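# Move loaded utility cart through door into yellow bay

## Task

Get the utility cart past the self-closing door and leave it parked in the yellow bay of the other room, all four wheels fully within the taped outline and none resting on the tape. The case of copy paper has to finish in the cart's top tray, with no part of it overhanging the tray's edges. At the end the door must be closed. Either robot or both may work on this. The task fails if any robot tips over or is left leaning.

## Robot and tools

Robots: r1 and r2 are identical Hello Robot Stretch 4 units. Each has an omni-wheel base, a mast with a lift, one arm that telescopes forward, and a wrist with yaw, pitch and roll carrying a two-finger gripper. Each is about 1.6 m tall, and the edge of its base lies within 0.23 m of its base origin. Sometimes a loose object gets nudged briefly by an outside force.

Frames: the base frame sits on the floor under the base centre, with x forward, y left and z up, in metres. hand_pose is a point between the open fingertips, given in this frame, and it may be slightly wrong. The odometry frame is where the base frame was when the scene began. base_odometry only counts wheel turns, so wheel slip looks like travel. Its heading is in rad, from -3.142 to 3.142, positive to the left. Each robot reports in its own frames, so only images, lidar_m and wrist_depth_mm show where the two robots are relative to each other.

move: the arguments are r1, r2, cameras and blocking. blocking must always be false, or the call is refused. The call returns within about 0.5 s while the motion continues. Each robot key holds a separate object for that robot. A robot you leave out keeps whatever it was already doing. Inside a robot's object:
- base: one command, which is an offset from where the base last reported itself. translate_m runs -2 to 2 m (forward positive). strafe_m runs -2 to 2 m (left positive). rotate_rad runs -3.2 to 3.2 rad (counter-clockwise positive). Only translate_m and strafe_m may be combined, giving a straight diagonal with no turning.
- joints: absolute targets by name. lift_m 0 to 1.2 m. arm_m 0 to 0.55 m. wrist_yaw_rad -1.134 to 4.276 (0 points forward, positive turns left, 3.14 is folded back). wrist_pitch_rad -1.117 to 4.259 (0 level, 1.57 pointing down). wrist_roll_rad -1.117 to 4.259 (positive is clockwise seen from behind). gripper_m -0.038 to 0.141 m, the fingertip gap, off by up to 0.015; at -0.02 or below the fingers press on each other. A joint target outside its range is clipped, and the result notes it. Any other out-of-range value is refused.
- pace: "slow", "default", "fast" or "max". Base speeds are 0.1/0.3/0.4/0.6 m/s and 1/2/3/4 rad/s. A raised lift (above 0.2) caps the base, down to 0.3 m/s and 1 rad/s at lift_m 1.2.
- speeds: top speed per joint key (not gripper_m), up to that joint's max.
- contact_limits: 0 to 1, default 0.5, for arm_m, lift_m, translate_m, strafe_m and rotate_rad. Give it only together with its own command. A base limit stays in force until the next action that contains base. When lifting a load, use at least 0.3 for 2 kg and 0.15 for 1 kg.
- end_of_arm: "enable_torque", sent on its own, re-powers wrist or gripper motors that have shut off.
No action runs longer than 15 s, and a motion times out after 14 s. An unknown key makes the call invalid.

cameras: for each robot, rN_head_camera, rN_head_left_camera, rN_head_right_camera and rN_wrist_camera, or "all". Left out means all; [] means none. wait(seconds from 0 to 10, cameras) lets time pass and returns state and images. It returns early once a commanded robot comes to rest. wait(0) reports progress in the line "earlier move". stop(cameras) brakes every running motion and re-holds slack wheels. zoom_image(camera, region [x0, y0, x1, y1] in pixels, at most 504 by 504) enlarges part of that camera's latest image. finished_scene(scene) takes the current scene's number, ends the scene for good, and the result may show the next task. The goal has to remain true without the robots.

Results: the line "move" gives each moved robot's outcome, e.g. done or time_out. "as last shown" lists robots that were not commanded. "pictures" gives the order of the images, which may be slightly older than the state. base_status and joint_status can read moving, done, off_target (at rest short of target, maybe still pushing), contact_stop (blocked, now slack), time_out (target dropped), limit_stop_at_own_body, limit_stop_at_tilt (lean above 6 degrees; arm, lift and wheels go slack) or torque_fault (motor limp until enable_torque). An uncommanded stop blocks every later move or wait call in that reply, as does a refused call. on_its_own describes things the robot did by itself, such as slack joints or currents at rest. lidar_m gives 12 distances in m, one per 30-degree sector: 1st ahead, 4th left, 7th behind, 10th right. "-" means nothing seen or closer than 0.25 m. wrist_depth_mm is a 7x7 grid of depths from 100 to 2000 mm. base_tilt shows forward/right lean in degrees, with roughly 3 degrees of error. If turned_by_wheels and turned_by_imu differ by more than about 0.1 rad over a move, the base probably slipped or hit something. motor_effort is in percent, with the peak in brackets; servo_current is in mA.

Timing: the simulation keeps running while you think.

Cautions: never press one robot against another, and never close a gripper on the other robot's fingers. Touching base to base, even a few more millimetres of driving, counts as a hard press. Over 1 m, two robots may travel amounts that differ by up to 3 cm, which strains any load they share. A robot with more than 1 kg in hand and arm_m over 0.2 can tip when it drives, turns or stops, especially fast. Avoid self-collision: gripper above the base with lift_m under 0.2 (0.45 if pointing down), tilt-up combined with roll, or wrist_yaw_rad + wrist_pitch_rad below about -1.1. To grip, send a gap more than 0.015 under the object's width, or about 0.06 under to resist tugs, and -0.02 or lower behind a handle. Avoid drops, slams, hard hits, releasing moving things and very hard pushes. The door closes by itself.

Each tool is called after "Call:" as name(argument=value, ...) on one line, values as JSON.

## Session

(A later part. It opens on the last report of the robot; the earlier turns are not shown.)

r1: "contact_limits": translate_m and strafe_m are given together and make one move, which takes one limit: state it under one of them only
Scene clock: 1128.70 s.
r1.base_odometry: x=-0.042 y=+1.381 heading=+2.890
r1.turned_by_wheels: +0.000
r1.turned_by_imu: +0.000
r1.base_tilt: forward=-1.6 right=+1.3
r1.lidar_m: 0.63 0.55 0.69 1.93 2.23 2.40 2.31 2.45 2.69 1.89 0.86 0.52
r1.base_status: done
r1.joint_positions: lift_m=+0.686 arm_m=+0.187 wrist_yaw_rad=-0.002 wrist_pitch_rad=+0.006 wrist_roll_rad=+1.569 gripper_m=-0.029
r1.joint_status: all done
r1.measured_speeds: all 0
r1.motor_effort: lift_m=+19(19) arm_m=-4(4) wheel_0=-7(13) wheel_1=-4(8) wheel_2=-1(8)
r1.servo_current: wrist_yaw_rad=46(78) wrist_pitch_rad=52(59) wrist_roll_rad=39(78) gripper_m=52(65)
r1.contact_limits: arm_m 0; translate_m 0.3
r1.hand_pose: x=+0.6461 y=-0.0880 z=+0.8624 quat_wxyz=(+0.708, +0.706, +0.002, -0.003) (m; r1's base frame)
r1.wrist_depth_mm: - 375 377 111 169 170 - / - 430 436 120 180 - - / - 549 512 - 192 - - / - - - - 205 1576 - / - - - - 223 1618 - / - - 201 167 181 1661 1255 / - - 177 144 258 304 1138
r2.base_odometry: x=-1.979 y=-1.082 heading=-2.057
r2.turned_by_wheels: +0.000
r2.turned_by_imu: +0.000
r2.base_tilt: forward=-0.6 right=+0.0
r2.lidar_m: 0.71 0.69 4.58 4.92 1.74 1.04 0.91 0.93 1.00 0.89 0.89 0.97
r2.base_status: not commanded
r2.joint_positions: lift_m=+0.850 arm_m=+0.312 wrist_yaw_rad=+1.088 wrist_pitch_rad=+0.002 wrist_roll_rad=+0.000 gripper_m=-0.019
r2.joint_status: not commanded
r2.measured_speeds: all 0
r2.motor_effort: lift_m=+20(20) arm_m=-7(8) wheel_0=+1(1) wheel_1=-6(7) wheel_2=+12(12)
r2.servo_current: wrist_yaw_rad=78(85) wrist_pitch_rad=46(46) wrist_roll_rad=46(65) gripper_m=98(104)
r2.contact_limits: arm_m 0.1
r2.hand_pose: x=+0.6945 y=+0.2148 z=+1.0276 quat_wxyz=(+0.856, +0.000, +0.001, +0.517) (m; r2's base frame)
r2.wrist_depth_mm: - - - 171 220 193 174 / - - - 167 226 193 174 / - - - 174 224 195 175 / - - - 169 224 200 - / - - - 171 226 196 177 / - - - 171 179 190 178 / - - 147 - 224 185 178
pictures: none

Call:
move(r1={"base":{"translate_m":-0.15,"strafe_m":-0.1},"joints":{"wrist_yaw_rad":0.15},"speeds":{"wrist_yaw_rad":0.1},"pace":"slow","contact_limits":{"translate_m":0.3}}, blocking=false, cameras=[])

Call:
wait(seconds=5, cameras=["r1_head_left_camera","r1_head_right_camera","r1_wrist_camera"])

Scene clock: 1132.50 s.
move: r1 moving
r1.base_odometry: x=-0.029 y=+1.385 heading=+2.890
r1.turned_by_wheels: +0.000
r1.turned_by_imu: -0.001
r1.base_tilt: forward=-1.6 right=+1.3
r1.lidar_m: 0.62 0.56 0.70 1.95 2.23 2.38 2.30 2.42 2.67 1.93 0.85 0.54
r1.base_status: translate_m moving; strafe_m moving
r1.joint_positions: lift_m=+0.686 arm_m=+0.187 wrist_yaw_rad=+0.030 wrist_pitch_rad=+0.006 wrist_roll_rad=+1.569 gripper_m=-0.029
r1.joint_status: wrist_yaw_rad moving
r1.measured_speeds: translate_m=-0.046 strafe_m=-0.029 rotate_rad=-0.002 lift_m=+0.000 arm_m=+0.000 wrist_yaw_rad=+0.102 wrist_pitch_rad=+0.000 wrist_roll_rad=+0.000
r1.motor_effort: lift_m=+19(19) arm_m=-4(4) wheel_0=-2(6) wheel_1=-8(9) wheel_2=+4(6)
r1.servo_current: wrist_yaw_rad=91(104) wrist_pitch_rad=52(52) wrist_roll_rad=46(72) gripper_m=65(65)
r1.contact_limits: arm_m 0; translate_m 0.3
r1.hand_pose: x=+0.6488 y=-0.0786 z=+0.8624 quat_wxyz=(+0.708, +0.706, +0.013, +0.008) (m; r1's base frame)
r1.wrist_depth_mm: - 375 379 109 166 167 - / - 439 436 116 177 - - / - - 525 122 190 - - / - - - - 204 1618 - / - - - - 221 1618 1281 / - - 200 166 181 1661 1229 / - - 177 143 180 301 320
r2.base_odometry: x=-1.979 y=-1.082 heading=-2.057
r2.turned_by_wheels: +0.000
r2.turned_by_imu: +0.000
r2.base_tilt: forward=-0.6 right=+0.1
r2.lidar_m: 0.70 0.71 4.59 4.92 1.74 1.04 0.93 0.93 1.03 0.88 0.88 0.95
r2.base_status: not commanded
r2.joint_positions: lift_m=+0.850 arm_m=+0.312 wrist_yaw_rad=+1.088 wrist_pitch_rad=+0.002 wrist_roll_rad=+0.000 gripper_m=-0.019
r2.joint_status: not commanded
r2.measured_speeds: all 0
r2.motor_effort: lift_m=+20(20) arm_m=-7(8) wheel_0=+1(1) wheel_1=-6(7) wheel_2=+12(12)
r2.servo_current: wrist_yaw_rad=72(78) wrist_pitch_rad=39(46) wrist_roll_rad=59(59) gripper_m=98(104)
r2.contact_limits: arm_m 0.1
r2.hand_pose: x=+0.6945 y=+0.2148 z=+1.0276 quat_wxyz=(+0.856, +0.000, +0.001, +0.517) (m; r2's base frame)
r2.wrist_depth_mm: - - - 170 220 192 174 / - - - 167 227 193 174 / - - - 174 224 195 175 / - - - 170 224 200 - / - - - 171 226 197 177 / - - - 170 179 190 178 / - - 147 - 223 186 178
pictures: none
No camera images: "cameras" was empty.

Scene clock: 1134.97 s.
earlier move: r1 done
r1.base_odometry: x=+0.128 y=+1.440 heading=+2.891
r1.turned_by_wheels: +0.001
r1.turned_by_imu: +0.001
r1.base_tilt: forward=-1.6 right=+1.2
r1.lidar_m: 0.59 0.73 0.88 2.23 2.32 2.26 2.15 2.26 2.58 2.43 0.86 0.54
r1.base_status: done
r1.joint_positions: lift_m=+0.686 arm_m=+0.187 wrist_yaw_rad=+0.152 wrist_pitch_rad=+0.006 wrist_roll_rad=+1.569 gripper_m=-0.029
r1.joint_status: all done
r1.measured_speeds: all 0
r1.motor_effort: lift_m=+19(19) arm_m=-4(4) wheel_0=+8(10) wheel_1=-2(10) wheel_2=+6(8)
r1.servo_current: wrist_yaw_rad=52(104) wrist_pitch_rad=52(52) wrist_roll_rad=39(72) gripper_m=59(65)
r1.contact_limits: arm_m 0; translate_m 0.3
r1.hand_pose: x=+0.6562 y=-0.0429 z=+0.8624 quat_wxyz=(+0.706, +0.704, +0.056, +0.051) (m; r1's base frame)
r1.wrist_depth_mm: - 382 387 - 148 147 - / - 459 466 - 160 160 - / - - 585 103 175 176 - / - - - 116 195 1537 - / - - - - 216 1618 1281 / - - 1397 - 232 1756 1229 / - - 164 138 169 319 315
r2.base_odometry: x=-1.979 y=-1.082 heading=-2.057
r2.turned_by_wheels: +0.000
r2.turned_by_imu: +0.000
r2.base_tilt: forward=-0.6 right=+0.0
r2.lidar_m: 0.67 0.72 4.59 4.91 1.73 1.04 0.92 0.93 1.00 0.88 0.88 0.97
r2.base_status: not commanded
r2.joint_positions: lift_m=+0.850 arm_m=+0.312 wrist_yaw_rad=+1.088 wrist_pitch_rad=+0.002 wrist_roll_rad=+0.000 gripper_m=-0.019
r2.joint_status: not commanded
r2.measured_speeds: all 0
r2.motor_effort: lift_m=+20(20) arm_m=-8(8) wheel_0=+1(1) wheel_1=-6(7) wheel_2=+12(12)
r2.servo_current: wrist_yaw_rad=65(85) wrist_pitch_rad=33(52) wrist_roll_rad=39(59) gripper_m=98(104)
r2.contact_limits: arm_m 0.1
r2.hand_pose: x=+0.6945 y=+0.2148 z=+1.0276 quat_wxyz=(+0.856, +0.000, +0.001, +0.517) (m; r2's base frame)
r2.wrist_depth_mm: - - - 171 220 192 173 / - - - 168 226 193 174 / - - - 174 224 195 175 / - - - 169 224 200 - / - - - 171 226 197 178 / - - - 171 179 189 177 / - - 147 - 223 186 178
wait: 2.47 of 5 s (r1 has come to rest)
pictures: r1_head_left_camera, r1_head_right_camera, r1_wrist_camera
Images, in order (width x height): r1_head_left_camera 420x672, r1_head_right_camera 420x672, r1_wrist_camera 616x392.

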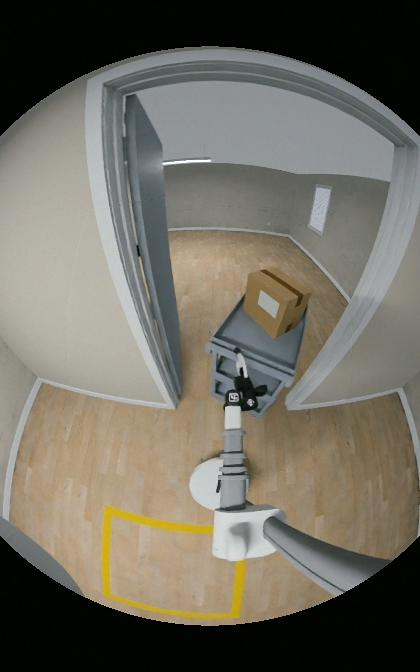

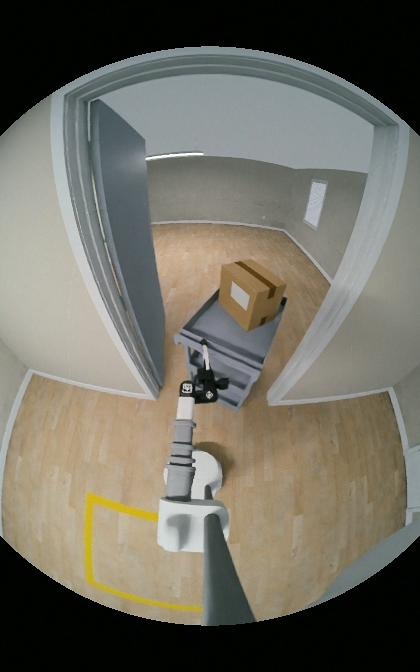

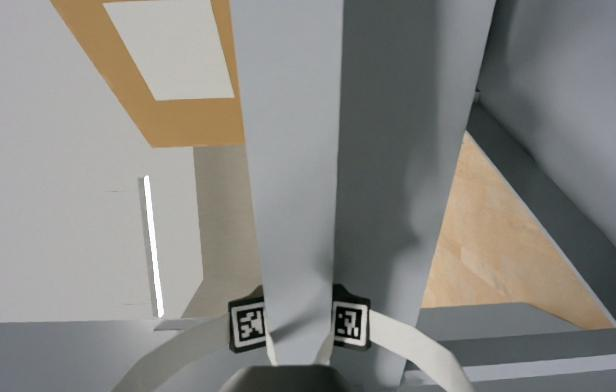

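Call:
move(r1={"base":{"translate_m":-0.25},"pace":"slow","contact_limits":{"translate_m":0.3}}, blocking=false, cameras=[])

Call:
wait(seconds=5, cameras=["r1_head_left_camera","r1_head_right_camera"])

Scene clock: 1140.20 s.
move: r1 moving
r1.base_odometry: x=+0.140 y=+1.437 heading=+2.891
r1.turned_by_wheels: +0.000
r1.turned_by_imu: +0.000
r1.base_tilt: forward=-1.5 right=+1.3
r1.lidar_m: 0.58 0.74 0.91 2.23 2.34 2.24 2.15 2.25 2.56 2.48 0.91 0.53
r1.base_status: translate_m moving
r1.joint_positions: lift_m=+0.686 arm_m=+0.187 wrist_yaw_rad=+0.152 wrist_pitch_rad=+0.006 wrist_roll_rad=+1.569 gripper_m=-0.029
r1.joint_status: not commanded
r1.measured_speeds: translate_m=-0.048 strafe_m=+0.000 rotate_rad=+0.000 lift_m=+0.000 arm_m=+0.000 wrist_yaw_rad=+0.000 wrist_pitch_rad=+0.000 wrist_roll_rad=+0.000
r1.motor_effort: lift_m=+19(19) arm_m=-4(4) wheel_0=-3(5) wheel_1=-3(7) wheel_2=+7(10)
r1.servo_current: wrist_yaw_rad=39(59) wrist_pitch_rad=52(59) wrist_roll_rad=39(52) gripper_m=59(59)
r1.contact_limits: arm_m 0; translate_m 0.3
r1.hand_pose: x=+0.6562 y=-0.0429 z=+0.8624 quat_wxyz=(+0.706, +0.704, +0.056, +0.051) (m; r1's base frame)
r1.wrist_depth_mm: - 382 387 - 149 150 - / - 455 459 102 162 163 - / - - 580 109 178 178 - / - - - 120 195 1537 - / - - - - 218 1661 1281 / - - - - 233 1661 1229 / - - 164 - 179 314 314
r2: as last shown
r2.base_tilt: forward=-0.7 right=+0.0
r2.lidar_m: 0.69 0.70 4.61 4.92 1.74 1.05 0.91 0.92 1.01 0.87 0.88 0.97
r2.motor_effort: lift_m=+20(20) arm_m=-7(8) wheel_0=+1(1) wheel_1=-6(6) wheel_2=+11(12)
r2.servo_current: wrist_yaw_rad=72(85) wrist_pitch_rad=39(46) wrist_roll_rad=52(52) gripper_m=104(104)
r2.contact_limits: arm_m 0.1
r2.wrist_depth_mm: - - - 171 221 193 173 / - - - 168 226 193 174 / - - - 174 224 196 175 / - - - 169 224 200 - / - - - 170 225 197 177 / - - - 171 179 189 178 / - - 147 - 223 186 178
pictures: none
No camera images: "cameras" was empty.

Scene clock: 1143.47 s.
earlier move: r1 done
r1.base_odometry: x=+0.370 y=+1.378 heading=+2.890
r1.turned_by_wheels: -0.001
r1.turned_by_imu: -0.002
r1.base_tilt: forward=-1.6 right=+1.3
r1.lidar_m: 0.62 0.94 1.22 2.23 2.34 2.01 1.90 2.01 2.55 2.45 1.23 0.53
r1.base_status: done
r1.joint_positions: lift_m=+0.686 arm_m=+0.187 wrist_yaw_rad=+0.148 wrist_pitch_rad=+0.006 wrist_roll_rad=+1.569 gripper_m=-0.029
r1.joint_status: not commanded
r1.measured_speeds: all 0
r1.motor_effort: lift_m=+19(19) arm_m=-4(4) wheel_0=-8(13) wheel_1=-3(10) wheel_2=+0(10)
r1.servo_current: wrist_yaw_rad=39(85) wrist_pitch_rad=46(59) wrist_roll_rad=59(65) gripper_m=46(59)
r1.contact_limits: arm_m 0; translate_m 0.3
r1.hand_pose: x=+0.6560 y=-0.0438 z=+0.8624 quat_wxyz=(+0.706, +0.704, +0.055, +0.050) (m; r1's base frame)
r1.wrist_depth_mm: - 377 377 105 164 163 - / - 442 442 114 175 176 - / - - 535 120 187 - - / - - - - 202 1661 - / - - - - 220 1618 1308 / - - 1576 164 232 1618 1255 / - 135 158 142 263 128 310
r2.base_odometry: x=-1.979 y=-1.082 heading=-2.057
r2.turned_by_wheels: +0.000
r2.turned_by_imu: +0.000
r2.base_tilt: forward=-0.6 right=+0.0
r2.lidar_m: 0.68 0.74 4.59 4.92 1.71 1.05 0.90 0.91 0.99 0.86 0.85 0.95
r2.base_status: not commanded
r2.joint_positions: lift_m=+0.850 arm_m=+0.312 wrist_yaw_rad=+1.088 wrist_pitch_rad=+0.002 wrist_roll_rad=+0.000 gripper_m=-0.019
r2.joint_status: not commanded
r2.measured_speeds: all 0
r2.motor_effort: lift_m=+20(20) arm_m=-7(8) wheel_0=+1(1) wheel_1=-6(7) wheel_2=+12(12)
r2.servo_current: wrist_yaw_rad=91(91) wrist_pitch_rad=39(46) wrist_roll_rad=46(65) gripper_m=98(104)
r2.contact_limits: arm_m 0.1
r2.hand_pose: x=+0.6945 y=+0.2148 z=+1.0276 quat_wxyz=(+0.856, +0.000, +0.001, +0.517) (m; r2's base frame)
r2.wrist_depth_mm: - - - 170 220 192 174 / - - - 167 226 193 175 / - - - 174 223 195 175 / - - - 170 224 200 - / - - - 171 226 198 178 / - - - 171 179 190 178 / - - 147 - 224 186 178
wait: 3.27 of 5 s (r1 has come to rest)
pictures: r1_head_left_camera, r1_head_right_camera
Images, in order (width x height): r1_head_left_camera 420x672, r1_head_right_camera 420x672.

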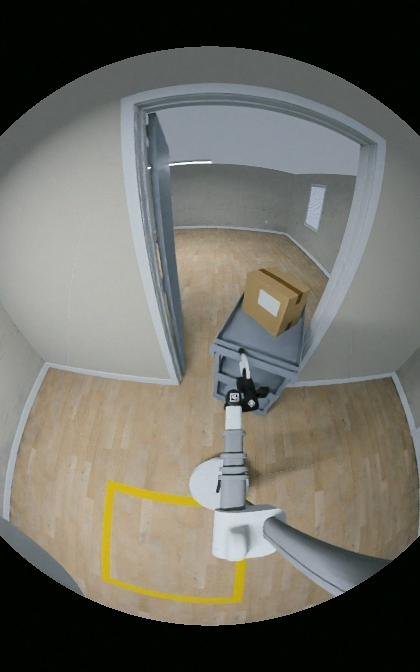

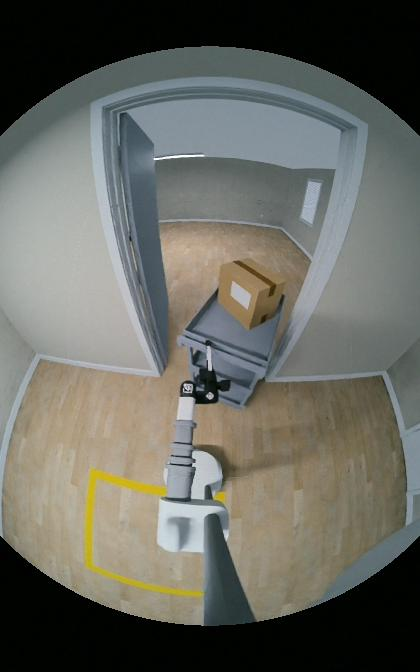

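Call:
move(r1={"base":{"translate_m":-0.25,"strafe_m":0.1},"pace":"slow","contact_limits":{"translate_m":0.3}}, blocking=false, cameras=[])

Call:
wait(seconds=5, cameras=["r1_head_left_camera","r1_head_right_camera"])

Scene clock: 1151.13 s.
move: r1 moving
r1.base_odometry: x=+0.381 y=+1.371 heading=+2.889
r1.turned_by_wheels: -0.001
r1.turned_by_imu: -0.001
r1.base_tilt: forward=-1.6 right=+1.3
r1.lidar_m: 0.62 0.94 1.23 2.23 2.34 1.99 1.90 2.02 2.56 2.46 1.27 0.55
r1.base_status: translate_m moving; strafe_m moving
r1.joint_positions: lift_m=+0.686 arm_m=+0.187 wrist_yaw_rad=+0.148 wrist_pitch_rad=+0.006 wrist_roll_rad=+1.569 gripper_m=-0.029
r1.joint_status: not commanded
r1.measured_speeds: translate_m=-0.048 strafe_m=+0.019 rotate_rad=+0.000 lift_m=+0.000 arm_m=+0.000 wrist_yaw_rad=+0.000 wrist_pitch_rad=+0.000 wrist_roll_rad=+0.000
r1.motor_effort: lift_m=+19(19) arm_m=-4(4) wheel_0=-11(12) wheel_1=-6(7) wheel_2=+4(5)
r1.servo_current: wrist_yaw_rad=39(72) wrist_pitch_rad=46(59) wrist_roll_rad=59(65) gripper_m=52(59)
r1.contact_limits: arm_m 0; translate_m 0.3
r1.hand_pose: x=+0.6560 y=-0.0438 z=+0.8624 quat_wxyz=(+0.706, +0.704, +0.055, +0.050) (m; r1's base frame)
r1.wrist_depth_mm: - 377 379 107 166 164 - / - 439 439 114 175 177 - / - - 530 121 188 - - / - - - - 204 1661 - / - - - - 220 1661 1308 / - - 202 165 182 1661 1255 / - 135 158 142 263 128 309
r2: as last shown
r2.base_tilt: forward=-0.6 right=+0.1
r2.lidar_m: 0.70 0.72 4.61 4.93 1.76 1.06 0.91 0.93 0.99 0.87 0.90 0.97
r2.motor_effort: lift_m=+20(20) arm_m=-8(8) wheel_0=+0(1) wheel_1=-6(7) wheel_2=+12(12)
r2.servo_current: wrist_yaw_rad=65(85) wrist_pitch_rad=39(46) wrist_roll_rad=46(52) gripper_m=91(104)
r2.contact_limits: arm_m 0.1
r2.wrist_depth_mm: - - - 170 220 193 173 / - - - 168 226 193 175 / - - - 174 224 195 176 / - - - 170 224 200 - / - - - 170 225 197 178 / - - - 170 179 189 177 / - - 147 - 224 186 178
pictures: none
No camera images: "cameras" was empty.

Scene clock: 1154.53 s.
earlier move: r1 done
r1.base_odometry: x=+0.587 y=+1.219 heading=+2.889
r1.turned_by_wheels: +0.000
r1.turned_by_imu: -0.002
r1.base_tilt: forward=-1.5 right=+1.3
r1.lidar_m: 0.63 1.12 1.62 2.13 2.26 1.74 1.66 1.74 2.39 2.57 1.58 0.51
r1.base_status: done
r1.joint_positions: lift_m=+0.686 arm_m=+0.187 wrist_yaw_rad=+0.147 wrist_pitch_rad=+0.006 wrist_roll_rad=+1.569 gripper_m=-0.029
r1.joint_status: not commanded
r1.measured_speeds: all 0
r1.motor_effort: lift_m=+19(19) arm_m=-4(4) wheel_0=-8(16) wheel_1=-4(8) wheel_2=-1(5)
r1.servo_current: wrist_yaw_rad=59(72) wrist_pitch_rad=46(59) wrist_roll_rad=59(72) gripper_m=59(65)
r1.contact_limits: arm_m 0; translate_m 0.3
r1.hand_pose: x=+0.6560 y=-0.0442 z=+0.8624 quat_wxyz=(+0.706, +0.704, +0.054, +0.050) (m; r1's base frame)
r1.wrist_depth_mm: - 384 389 - 147 147 - / - 484 473 - 160 160 - / - - 597 106 177 177 - / - - - 118 196 1576 - / - - - - 219 1576 1281 / - - 180 160 181 - 1138 / - 142 178 139 178 312 320
r2.base_odometry: x=-1.979 y=-1.082 heading=-2.057
r2.turned_by_wheels: +0.000
r2.turned_by_imu: +0.000
r2.base_tilt: forward=-0.6 right=+0.1
r2.lidar_m: 0.68 0.71 4.58 4.92 1.74 1.04 0.91 0.93 0.99 0.89 0.86 0.97
r2.base_status: not commanded
r2.joint_positions: lift_m=+0.850 arm_m=+0.312 wrist_yaw_rad=+1.088 wrist_pitch_rad=+0.002 wrist_roll_rad=+0.000 gripper_m=-0.019
r2.joint_status: not commanded
r2.measured_speeds: all 0
r2.motor_effort: lift_m=+20(20) arm_m=-7(8) wheel_0=+1(1) wheel_1=-6(7) wheel_2=+12(12)
r2.servo_current: wrist_yaw_rad=78(85) wrist_pitch_rad=39(46) wrist_roll_rad=52(59) gripper_m=98(104)
r2.contact_limits: arm_m 0.1
r2.hand_pose: x=+0.6945 y=+0.2148 z=+1.0276 quat_wxyz=(+0.856, +0.000, +0.001, +0.517) (m; r2's base frame)
r2.wrist_depth_mm: - - - 170 220 192 173 / - - - 167 226 193 174 / - - - 174 224 195 176 / - - - 169 224 200 - / - - - 171 225 198 178 / - - - 171 179 190 178 / - - 147 - 224 186 178
wait: 3.40 of 5 s (r1 has come to rest)
pictures: r1_head_left_camera, r1_head_right_camera
Images, in order (width x height): r1_head_left_camera 420x672, r1_head_right_camera 420x672.

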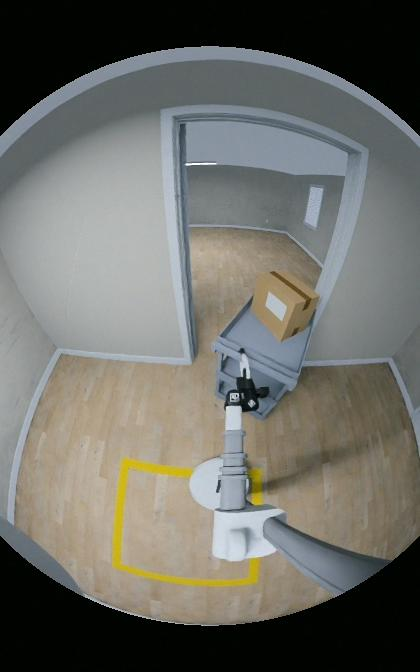

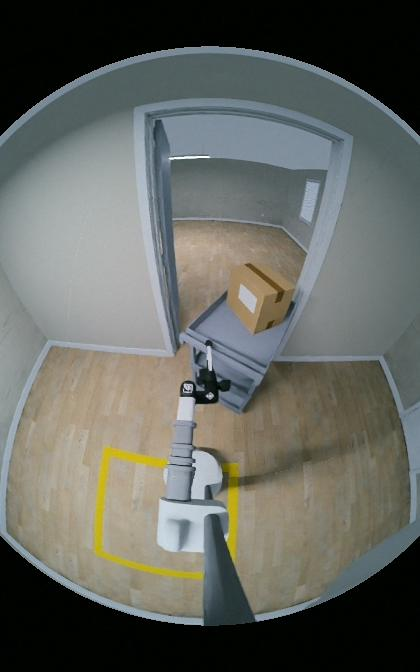

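Call:
move(r1={"base":{"translate_m":-0.25,"strafe_m":0.1},"pace":"slow","contact_limits":{"translate_m":0.3}}, blocking=false, cameras=[])

Call:
wait(seconds=5, cameras=["r1_head_left_camera","r1_head_right_camera"])

Scene clock: 1159.47 s.
move: r1 moving
r1.base_odometry: x=+0.598 y=+1.211 heading=+2.888
r1.turned_by_wheels: -0.001
r1.turned_by_imu: -0.001
r1.base_tilt: forward=-1.6 right=+1.2
r1.lidar_m: 0.63 1.15 1.60 2.13 2.21 1.71 1.65 1.72 2.37 2.58 1.61 0.52
r1.base_status: translate_m moving; strafe_m moving
r1.joint_positions: lift_m=+0.686 arm_m=+0.187 wrist_yaw_rad=+0.147 wrist_pitch_rad=+0.006 wrist_roll_rad=+1.569 gripper_m=-0.029
r1.joint_status: not commanded
r1.measured_speeds: translate_m=-0.048 strafe_m=+0.019 rotate_rad=+0.000 lift_m=+0.000 arm_m=+0.000 wrist_yaw_rad=+0.000 wrist_pitch_rad=+0.000 wrist_roll_rad=+0.000
r1.motor_effort: lift_m=+19(19) arm_m=-4(4) wheel_0=-9(13) wheel_1=-6(6) wheel_2=+3(4)
r1.servo_current: wrist_yaw_rad=52(59) wrist_pitch_rad=52(52) wrist_roll_rad=39(59) gripper_m=52(65)
r1.contact_limits: arm_m 0; translate_m 0.3
r1.hand_pose: x=+0.6560 y=-0.0442 z=+0.8624 quat_wxyz=(+0.706, +0.704, +0.054, +0.050) (m; r1's base frame)
r1.wrist_depth_mm: - 389 389 - 147 147 - / - 480 473 - 160 161 - / - - - 106 176 177 - / - - - 117 196 1499 - / - - - - 219 1661 1281 / - - 180 160 181 - - / - 143 165 - 177 312 319
r2: as last shown
r2.lidar_m: 0.65 0.70 4.59 4.92 1.74 1.07 0.93 0.91 0.98 0.87 0.89 0.96
r2.motor_effort: lift_m=+20(20) arm_m=-7(8) wheel_0=+1(1) wheel_1=-6(7) wheel_2=+11(12)
r2.servo_current: wrist_yaw_rad=85(85) wrist_pitch_rad=39(46) wrist_roll_rad=46(52) gripper_m=91(104)
r2.contact_limits: arm_m 0.1
r2.wrist_depth_mm: - - - 170 221 193 174 / - - - 167 227 193 175 / - - - 174 224 195 176 / - - - 169 224 200 - / - - - 170 226 196 177 / - - - 170 179 189 178 / - - 147 - 223 186 178
pictures: none
No camera images: "cameras" was empty.

Scene clock: 1162.87 s.
earlier move: r1 done
r1.base_odometry: x=+0.804 y=+1.060 heading=+2.889
r1.turned_by_wheels: +0.000
r1.turned_by_imu: -0.001
r1.base_tilt: forward=-1.6 right=+1.3
r1.lidar_m: 0.61 1.43 1.93 2.04 2.04 1.48 1.42 1.48 2.05 2.65 1.92 0.48
r1.base_status: done
r1.joint_positions: lift_m=+0.686 arm_m=+0.187 wrist_yaw_rad=+0.147 wrist_pitch_rad=+0.006 wrist_roll_rad=+1.569 gripper_m=-0.029
r1.joint_status: not commanded
r1.measured_speeds: all 0
r1.motor_effort: lift_m=+19(19) arm_m=-4(4) wheel_0=-7(13) wheel_1=-3(8) wheel_2=-1(4)
r1.servo_current: wrist_yaw_rad=46(65) wrist_pitch_rad=52(52) wrist_roll_rad=52(65) gripper_m=52(65)
r1.contact_limits: arm_m 0; translate_m 0.3
r1.hand_pose: x=+0.6560 y=-0.0442 z=+0.8624 quat_wxyz=(+0.706, +0.704, +0.054, +0.050) (m; r1's base frame)
r1.wrist_depth_mm: - 410 410 - - 130 - / - - 525 - 144 145 - / - - - - 163 163 - / - - - 103 186 1499 1308 / - - - 114 218 1499 1308 / - - 180 - 180 327 327 / - - 166 128 162 - 1008
r2.base_odometry: x=-1.979 y=-1.082 heading=-2.057
r2.turned_by_wheels: +0.000
r2.turned_by_imu: +0.000
r2.base_tilt: forward=-0.6 right=+0.1
r2.lidar_m: 0.68 0.71 4.58 4.91 1.73 1.06 0.91 0.93 1.00 0.89 0.90 0.98
r2.base_status: not commanded
r2.joint_positions: lift_m=+0.850 arm_m=+0.312 wrist_yaw_rad=+1.088 wrist_pitch_rad=+0.002 wrist_roll_rad=+0.000 gripper_m=-0.019
r2.joint_status: not commanded
r2.measured_speeds: all 0
r2.motor_effort: lift_m=+20(20) arm_m=-7(8) wheel_0=+1(1) wheel_1=-6(7) wheel_2=+11(12)
r2.servo_current: wrist_yaw_rad=72(91) wrist_pitch_rad=39(46) wrist_roll_rad=52(59) gripper_m=98(104)
r2.contact_limits: arm_m 0.1
r2.hand_pose: x=+0.6945 y=+0.2148 z=+1.0276 quat_wxyz=(+0.856, +0.000, +0.001, +0.517) (m; r2's base frame)
r2.wrist_depth_mm: - - - 170 220 192 173 / - - - 167 226 193 174 / - - - 174 224 195 176 / - - - 169 224 200 - / - - - 170 226 197 178 / - - - 171 179 189 177 / - - 147 - 224 186 178
wait: 3.40 of 5 s (r1 has come to rest)
pictures: r1_head_left_camera, r1_head_right_camera
Images, in order (width x height): r1_head_left_camera 420x672, r1_head_right_camera 420x672.

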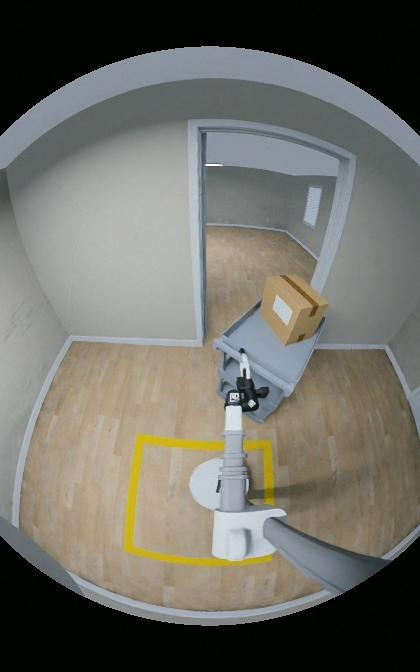

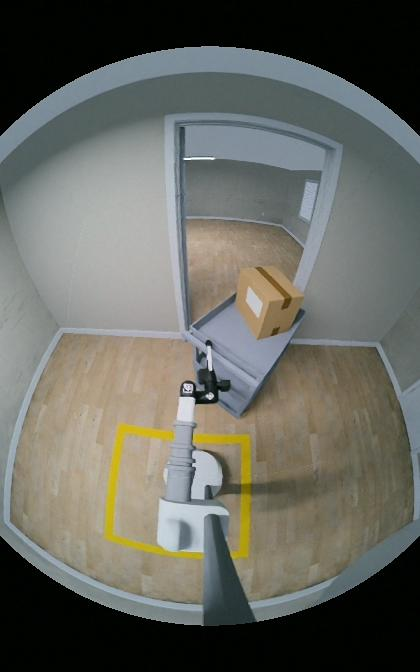

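Call:
move(r1={"base":{"translate_m":-0.5,"strafe_m":0.2},"pace":"slow","contact_limits":{"translate_m":0.3}}, blocking=false, cameras=[])

Call:
wait(seconds=8, cameras=["r1_head_left_camera","r1_head_right_camera"])

Scene clock: 1171.83 s.
move: r1 moving
r1.base_odometry: x=+0.815 y=+1.052 heading=+2.888
r1.turned_by_wheels: -0.001
r1.turned_by_imu: -0.001
r1.base_tilt: forward=-1.6 right=+1.3
r1.lidar_m: 0.61 1.43 1.92 2.02 2.03 1.47 1.39 1.46 2.02 2.67 1.97 0.49
r1.base_status: translate_m moving; strafe_m moving
r1.joint_positions: lift_m=+0.686 arm_m=+0.187 wrist_yaw_rad=+0.147 wrist_pitch_rad=+0.006 wrist_roll_rad=+1.569 gripper_m=-0.029
r1.joint_status: not commanded
r1.measured_speeds: translate_m=-0.049 strafe_m=+0.019 rotate_rad=+0.000 lift_m=+0.000 arm_m=+0.000 wrist_yaw_rad=+0.000 wrist_pitch_rad=+0.000 wrist_roll_rad=+0.000
r1.motor_effort: lift_m=+19(19) arm_m=-3(4) wheel_0=-14(14) wheel_1=-5(5) wheel_2=+3(4)
r1.servo_current: wrist_yaw_rad=59(65) wrist_pitch_rad=52(59) wrist_roll_rad=39(65) gripper_m=52(59)
r1.contact_limits: arm_m 0; translate_m 0.3
r1.hand_pose: x=+0.6560 y=-0.0442 z=+0.8624 quat_wxyz=(+0.706, +0.704, +0.054, +0.050) (m; r1's base frame)
r1.wrist_depth_mm: - 404 410 - - 130 - / - - 525 - 144 145 - / - - - - 163 164 - / - - - 104 186 1537 1281 / - - - 114 216 1464 1205 / - - 179 - 181 327 327 / - 135 165 128 162 - 1008
r2: as last shown
r2.base_tilt: forward=-0.6 right=+0.0
r2.lidar_m: 0.69 0.71 4.61 4.94 1.75 1.03 0.92 0.90 1.00 0.88 0.90 0.95
r2.motor_effort: lift_m=+20(20) arm_m=-7(8) wheel_0=+0(1) wheel_1=-6(7) wheel_2=+12(12)
r2.servo_current: wrist_yaw_rad=72(72) wrist_pitch_rad=46(46) wrist_roll_rad=52(52) gripper_m=98(104)
r2.contact_limits: arm_m 0.1
r2.wrist_depth_mm: - - - 170 221 193 174 / - - - 167 226 194 174 / - - - 174 224 195 176 / - - - 169 224 200 - / - - - 171 225 196 177 / - - - 170 178 189 178 / - - 147 - 224 186 178
pictures: none
No camera images: "cameras" was empty.

Scene clock: 1177.93 s.
earlier move: r1 done
r1.base_odometry: x=+1.238 y=+0.741 heading=+2.887
r1.turned_by_wheels: +0.000
r1.turned_by_imu: -0.005
r1.base_tilt: forward=-1.5 right=+1.3
r1.lidar_m: 0.59 1.92 1.93 1.83 1.34 0.98 0.90 0.96 1.33 2.82 2.66 0.39
r1.base_status: done
r1.joint_positions: lift_m=+0.686 arm_m=+0.187 wrist_yaw_rad=+0.144 wrist_pitch_rad=+0.006 wrist_roll_rad=+1.569 gripper_m=-0.029
r1.joint_status: not commanded
r1.measured_speeds: all 0
r1.motor_effort: lift_m=+19(19) arm_m=-4(4) wheel_0=-9(15) wheel_1=-5(9) wheel_2=-3(5)
r1.servo_current: wrist_yaw_rad=52(72) wrist_pitch_rad=52(59) wrist_roll_rad=52(72) gripper_m=59(65)
r1.contact_limits: arm_m 0; translate_m 0.3
r1.hand_pose: x=+0.6559 y=-0.0450 z=+0.8624 quat_wxyz=(+0.706, +0.704, +0.053, +0.049) (m; r1's base frame)
r1.wrist_depth_mm: - - - - - - - / - - - - - - - / - - - - - - - / - - - - - - 1205 / - - - - - 1499 1182 / - - 175 105 178 332 1098 / - 137 160 - 156 - 1255
r2.base_odometry: x=-1.979 y=-1.082 heading=-2.057
r2.turned_by_wheels: +0.000
r2.turned_by_imu: +0.001
r2.base_tilt: forward=-0.6 right=+0.0
r2.lidar_m: 0.70 0.74 4.59 4.93 1.72 1.05 0.91 0.92 1.01 0.88 0.89 0.97
r2.base_status: not commanded
r2.joint_positions: lift_m=+0.850 arm_m=+0.312 wrist_yaw_rad=+1.088 wrist_pitch_rad=+0.002 wrist_roll_rad=+0.000 gripper_m=-0.019
r2.joint_status: not commanded
r2.measured_speeds: all 0
r2.motor_effort: lift_m=+20(20) arm_m=-8(8) wheel_0=+1(1) wheel_1=-6(7) wheel_2=+11(12)
r2.servo_current: wrist_yaw_rad=85(85) wrist_pitch_rad=52(52) wrist_roll_rad=46(59) gripper_m=91(104)
r2.contact_limits: arm_m 0.1
r2.hand_pose: x=+0.6945 y=+0.2148 z=+1.0276 quat_wxyz=(+0.856, +0.000, +0.001, +0.517) (m; r2's base frame)
r2.wrist_depth_mm: - - - 171 220 192 173 / - - - 168 226 194 174 / - - - 174 224 195 176 / - - - 170 224 200 - / - - - 170 225 197 177 / - - - 171 178 190 178 / - - 147 - 224 186 178
wait: 6.10 of 8 s (r1 has come to rest)
pictures: r1_head_left_camera, r1_head_right_camera
Images, in order (width x height): r1_head_left_camera 420x672, r1_head_right_camera 420x672.

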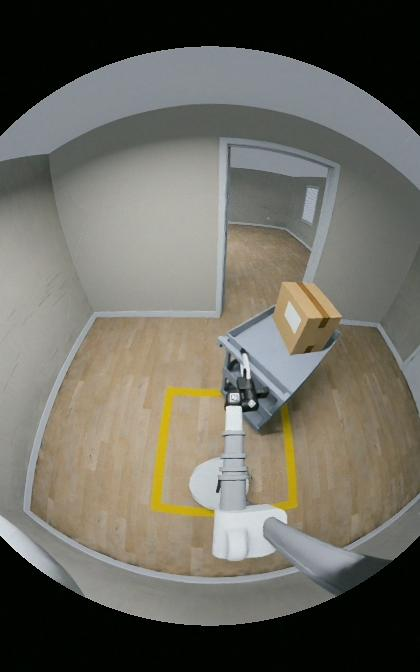

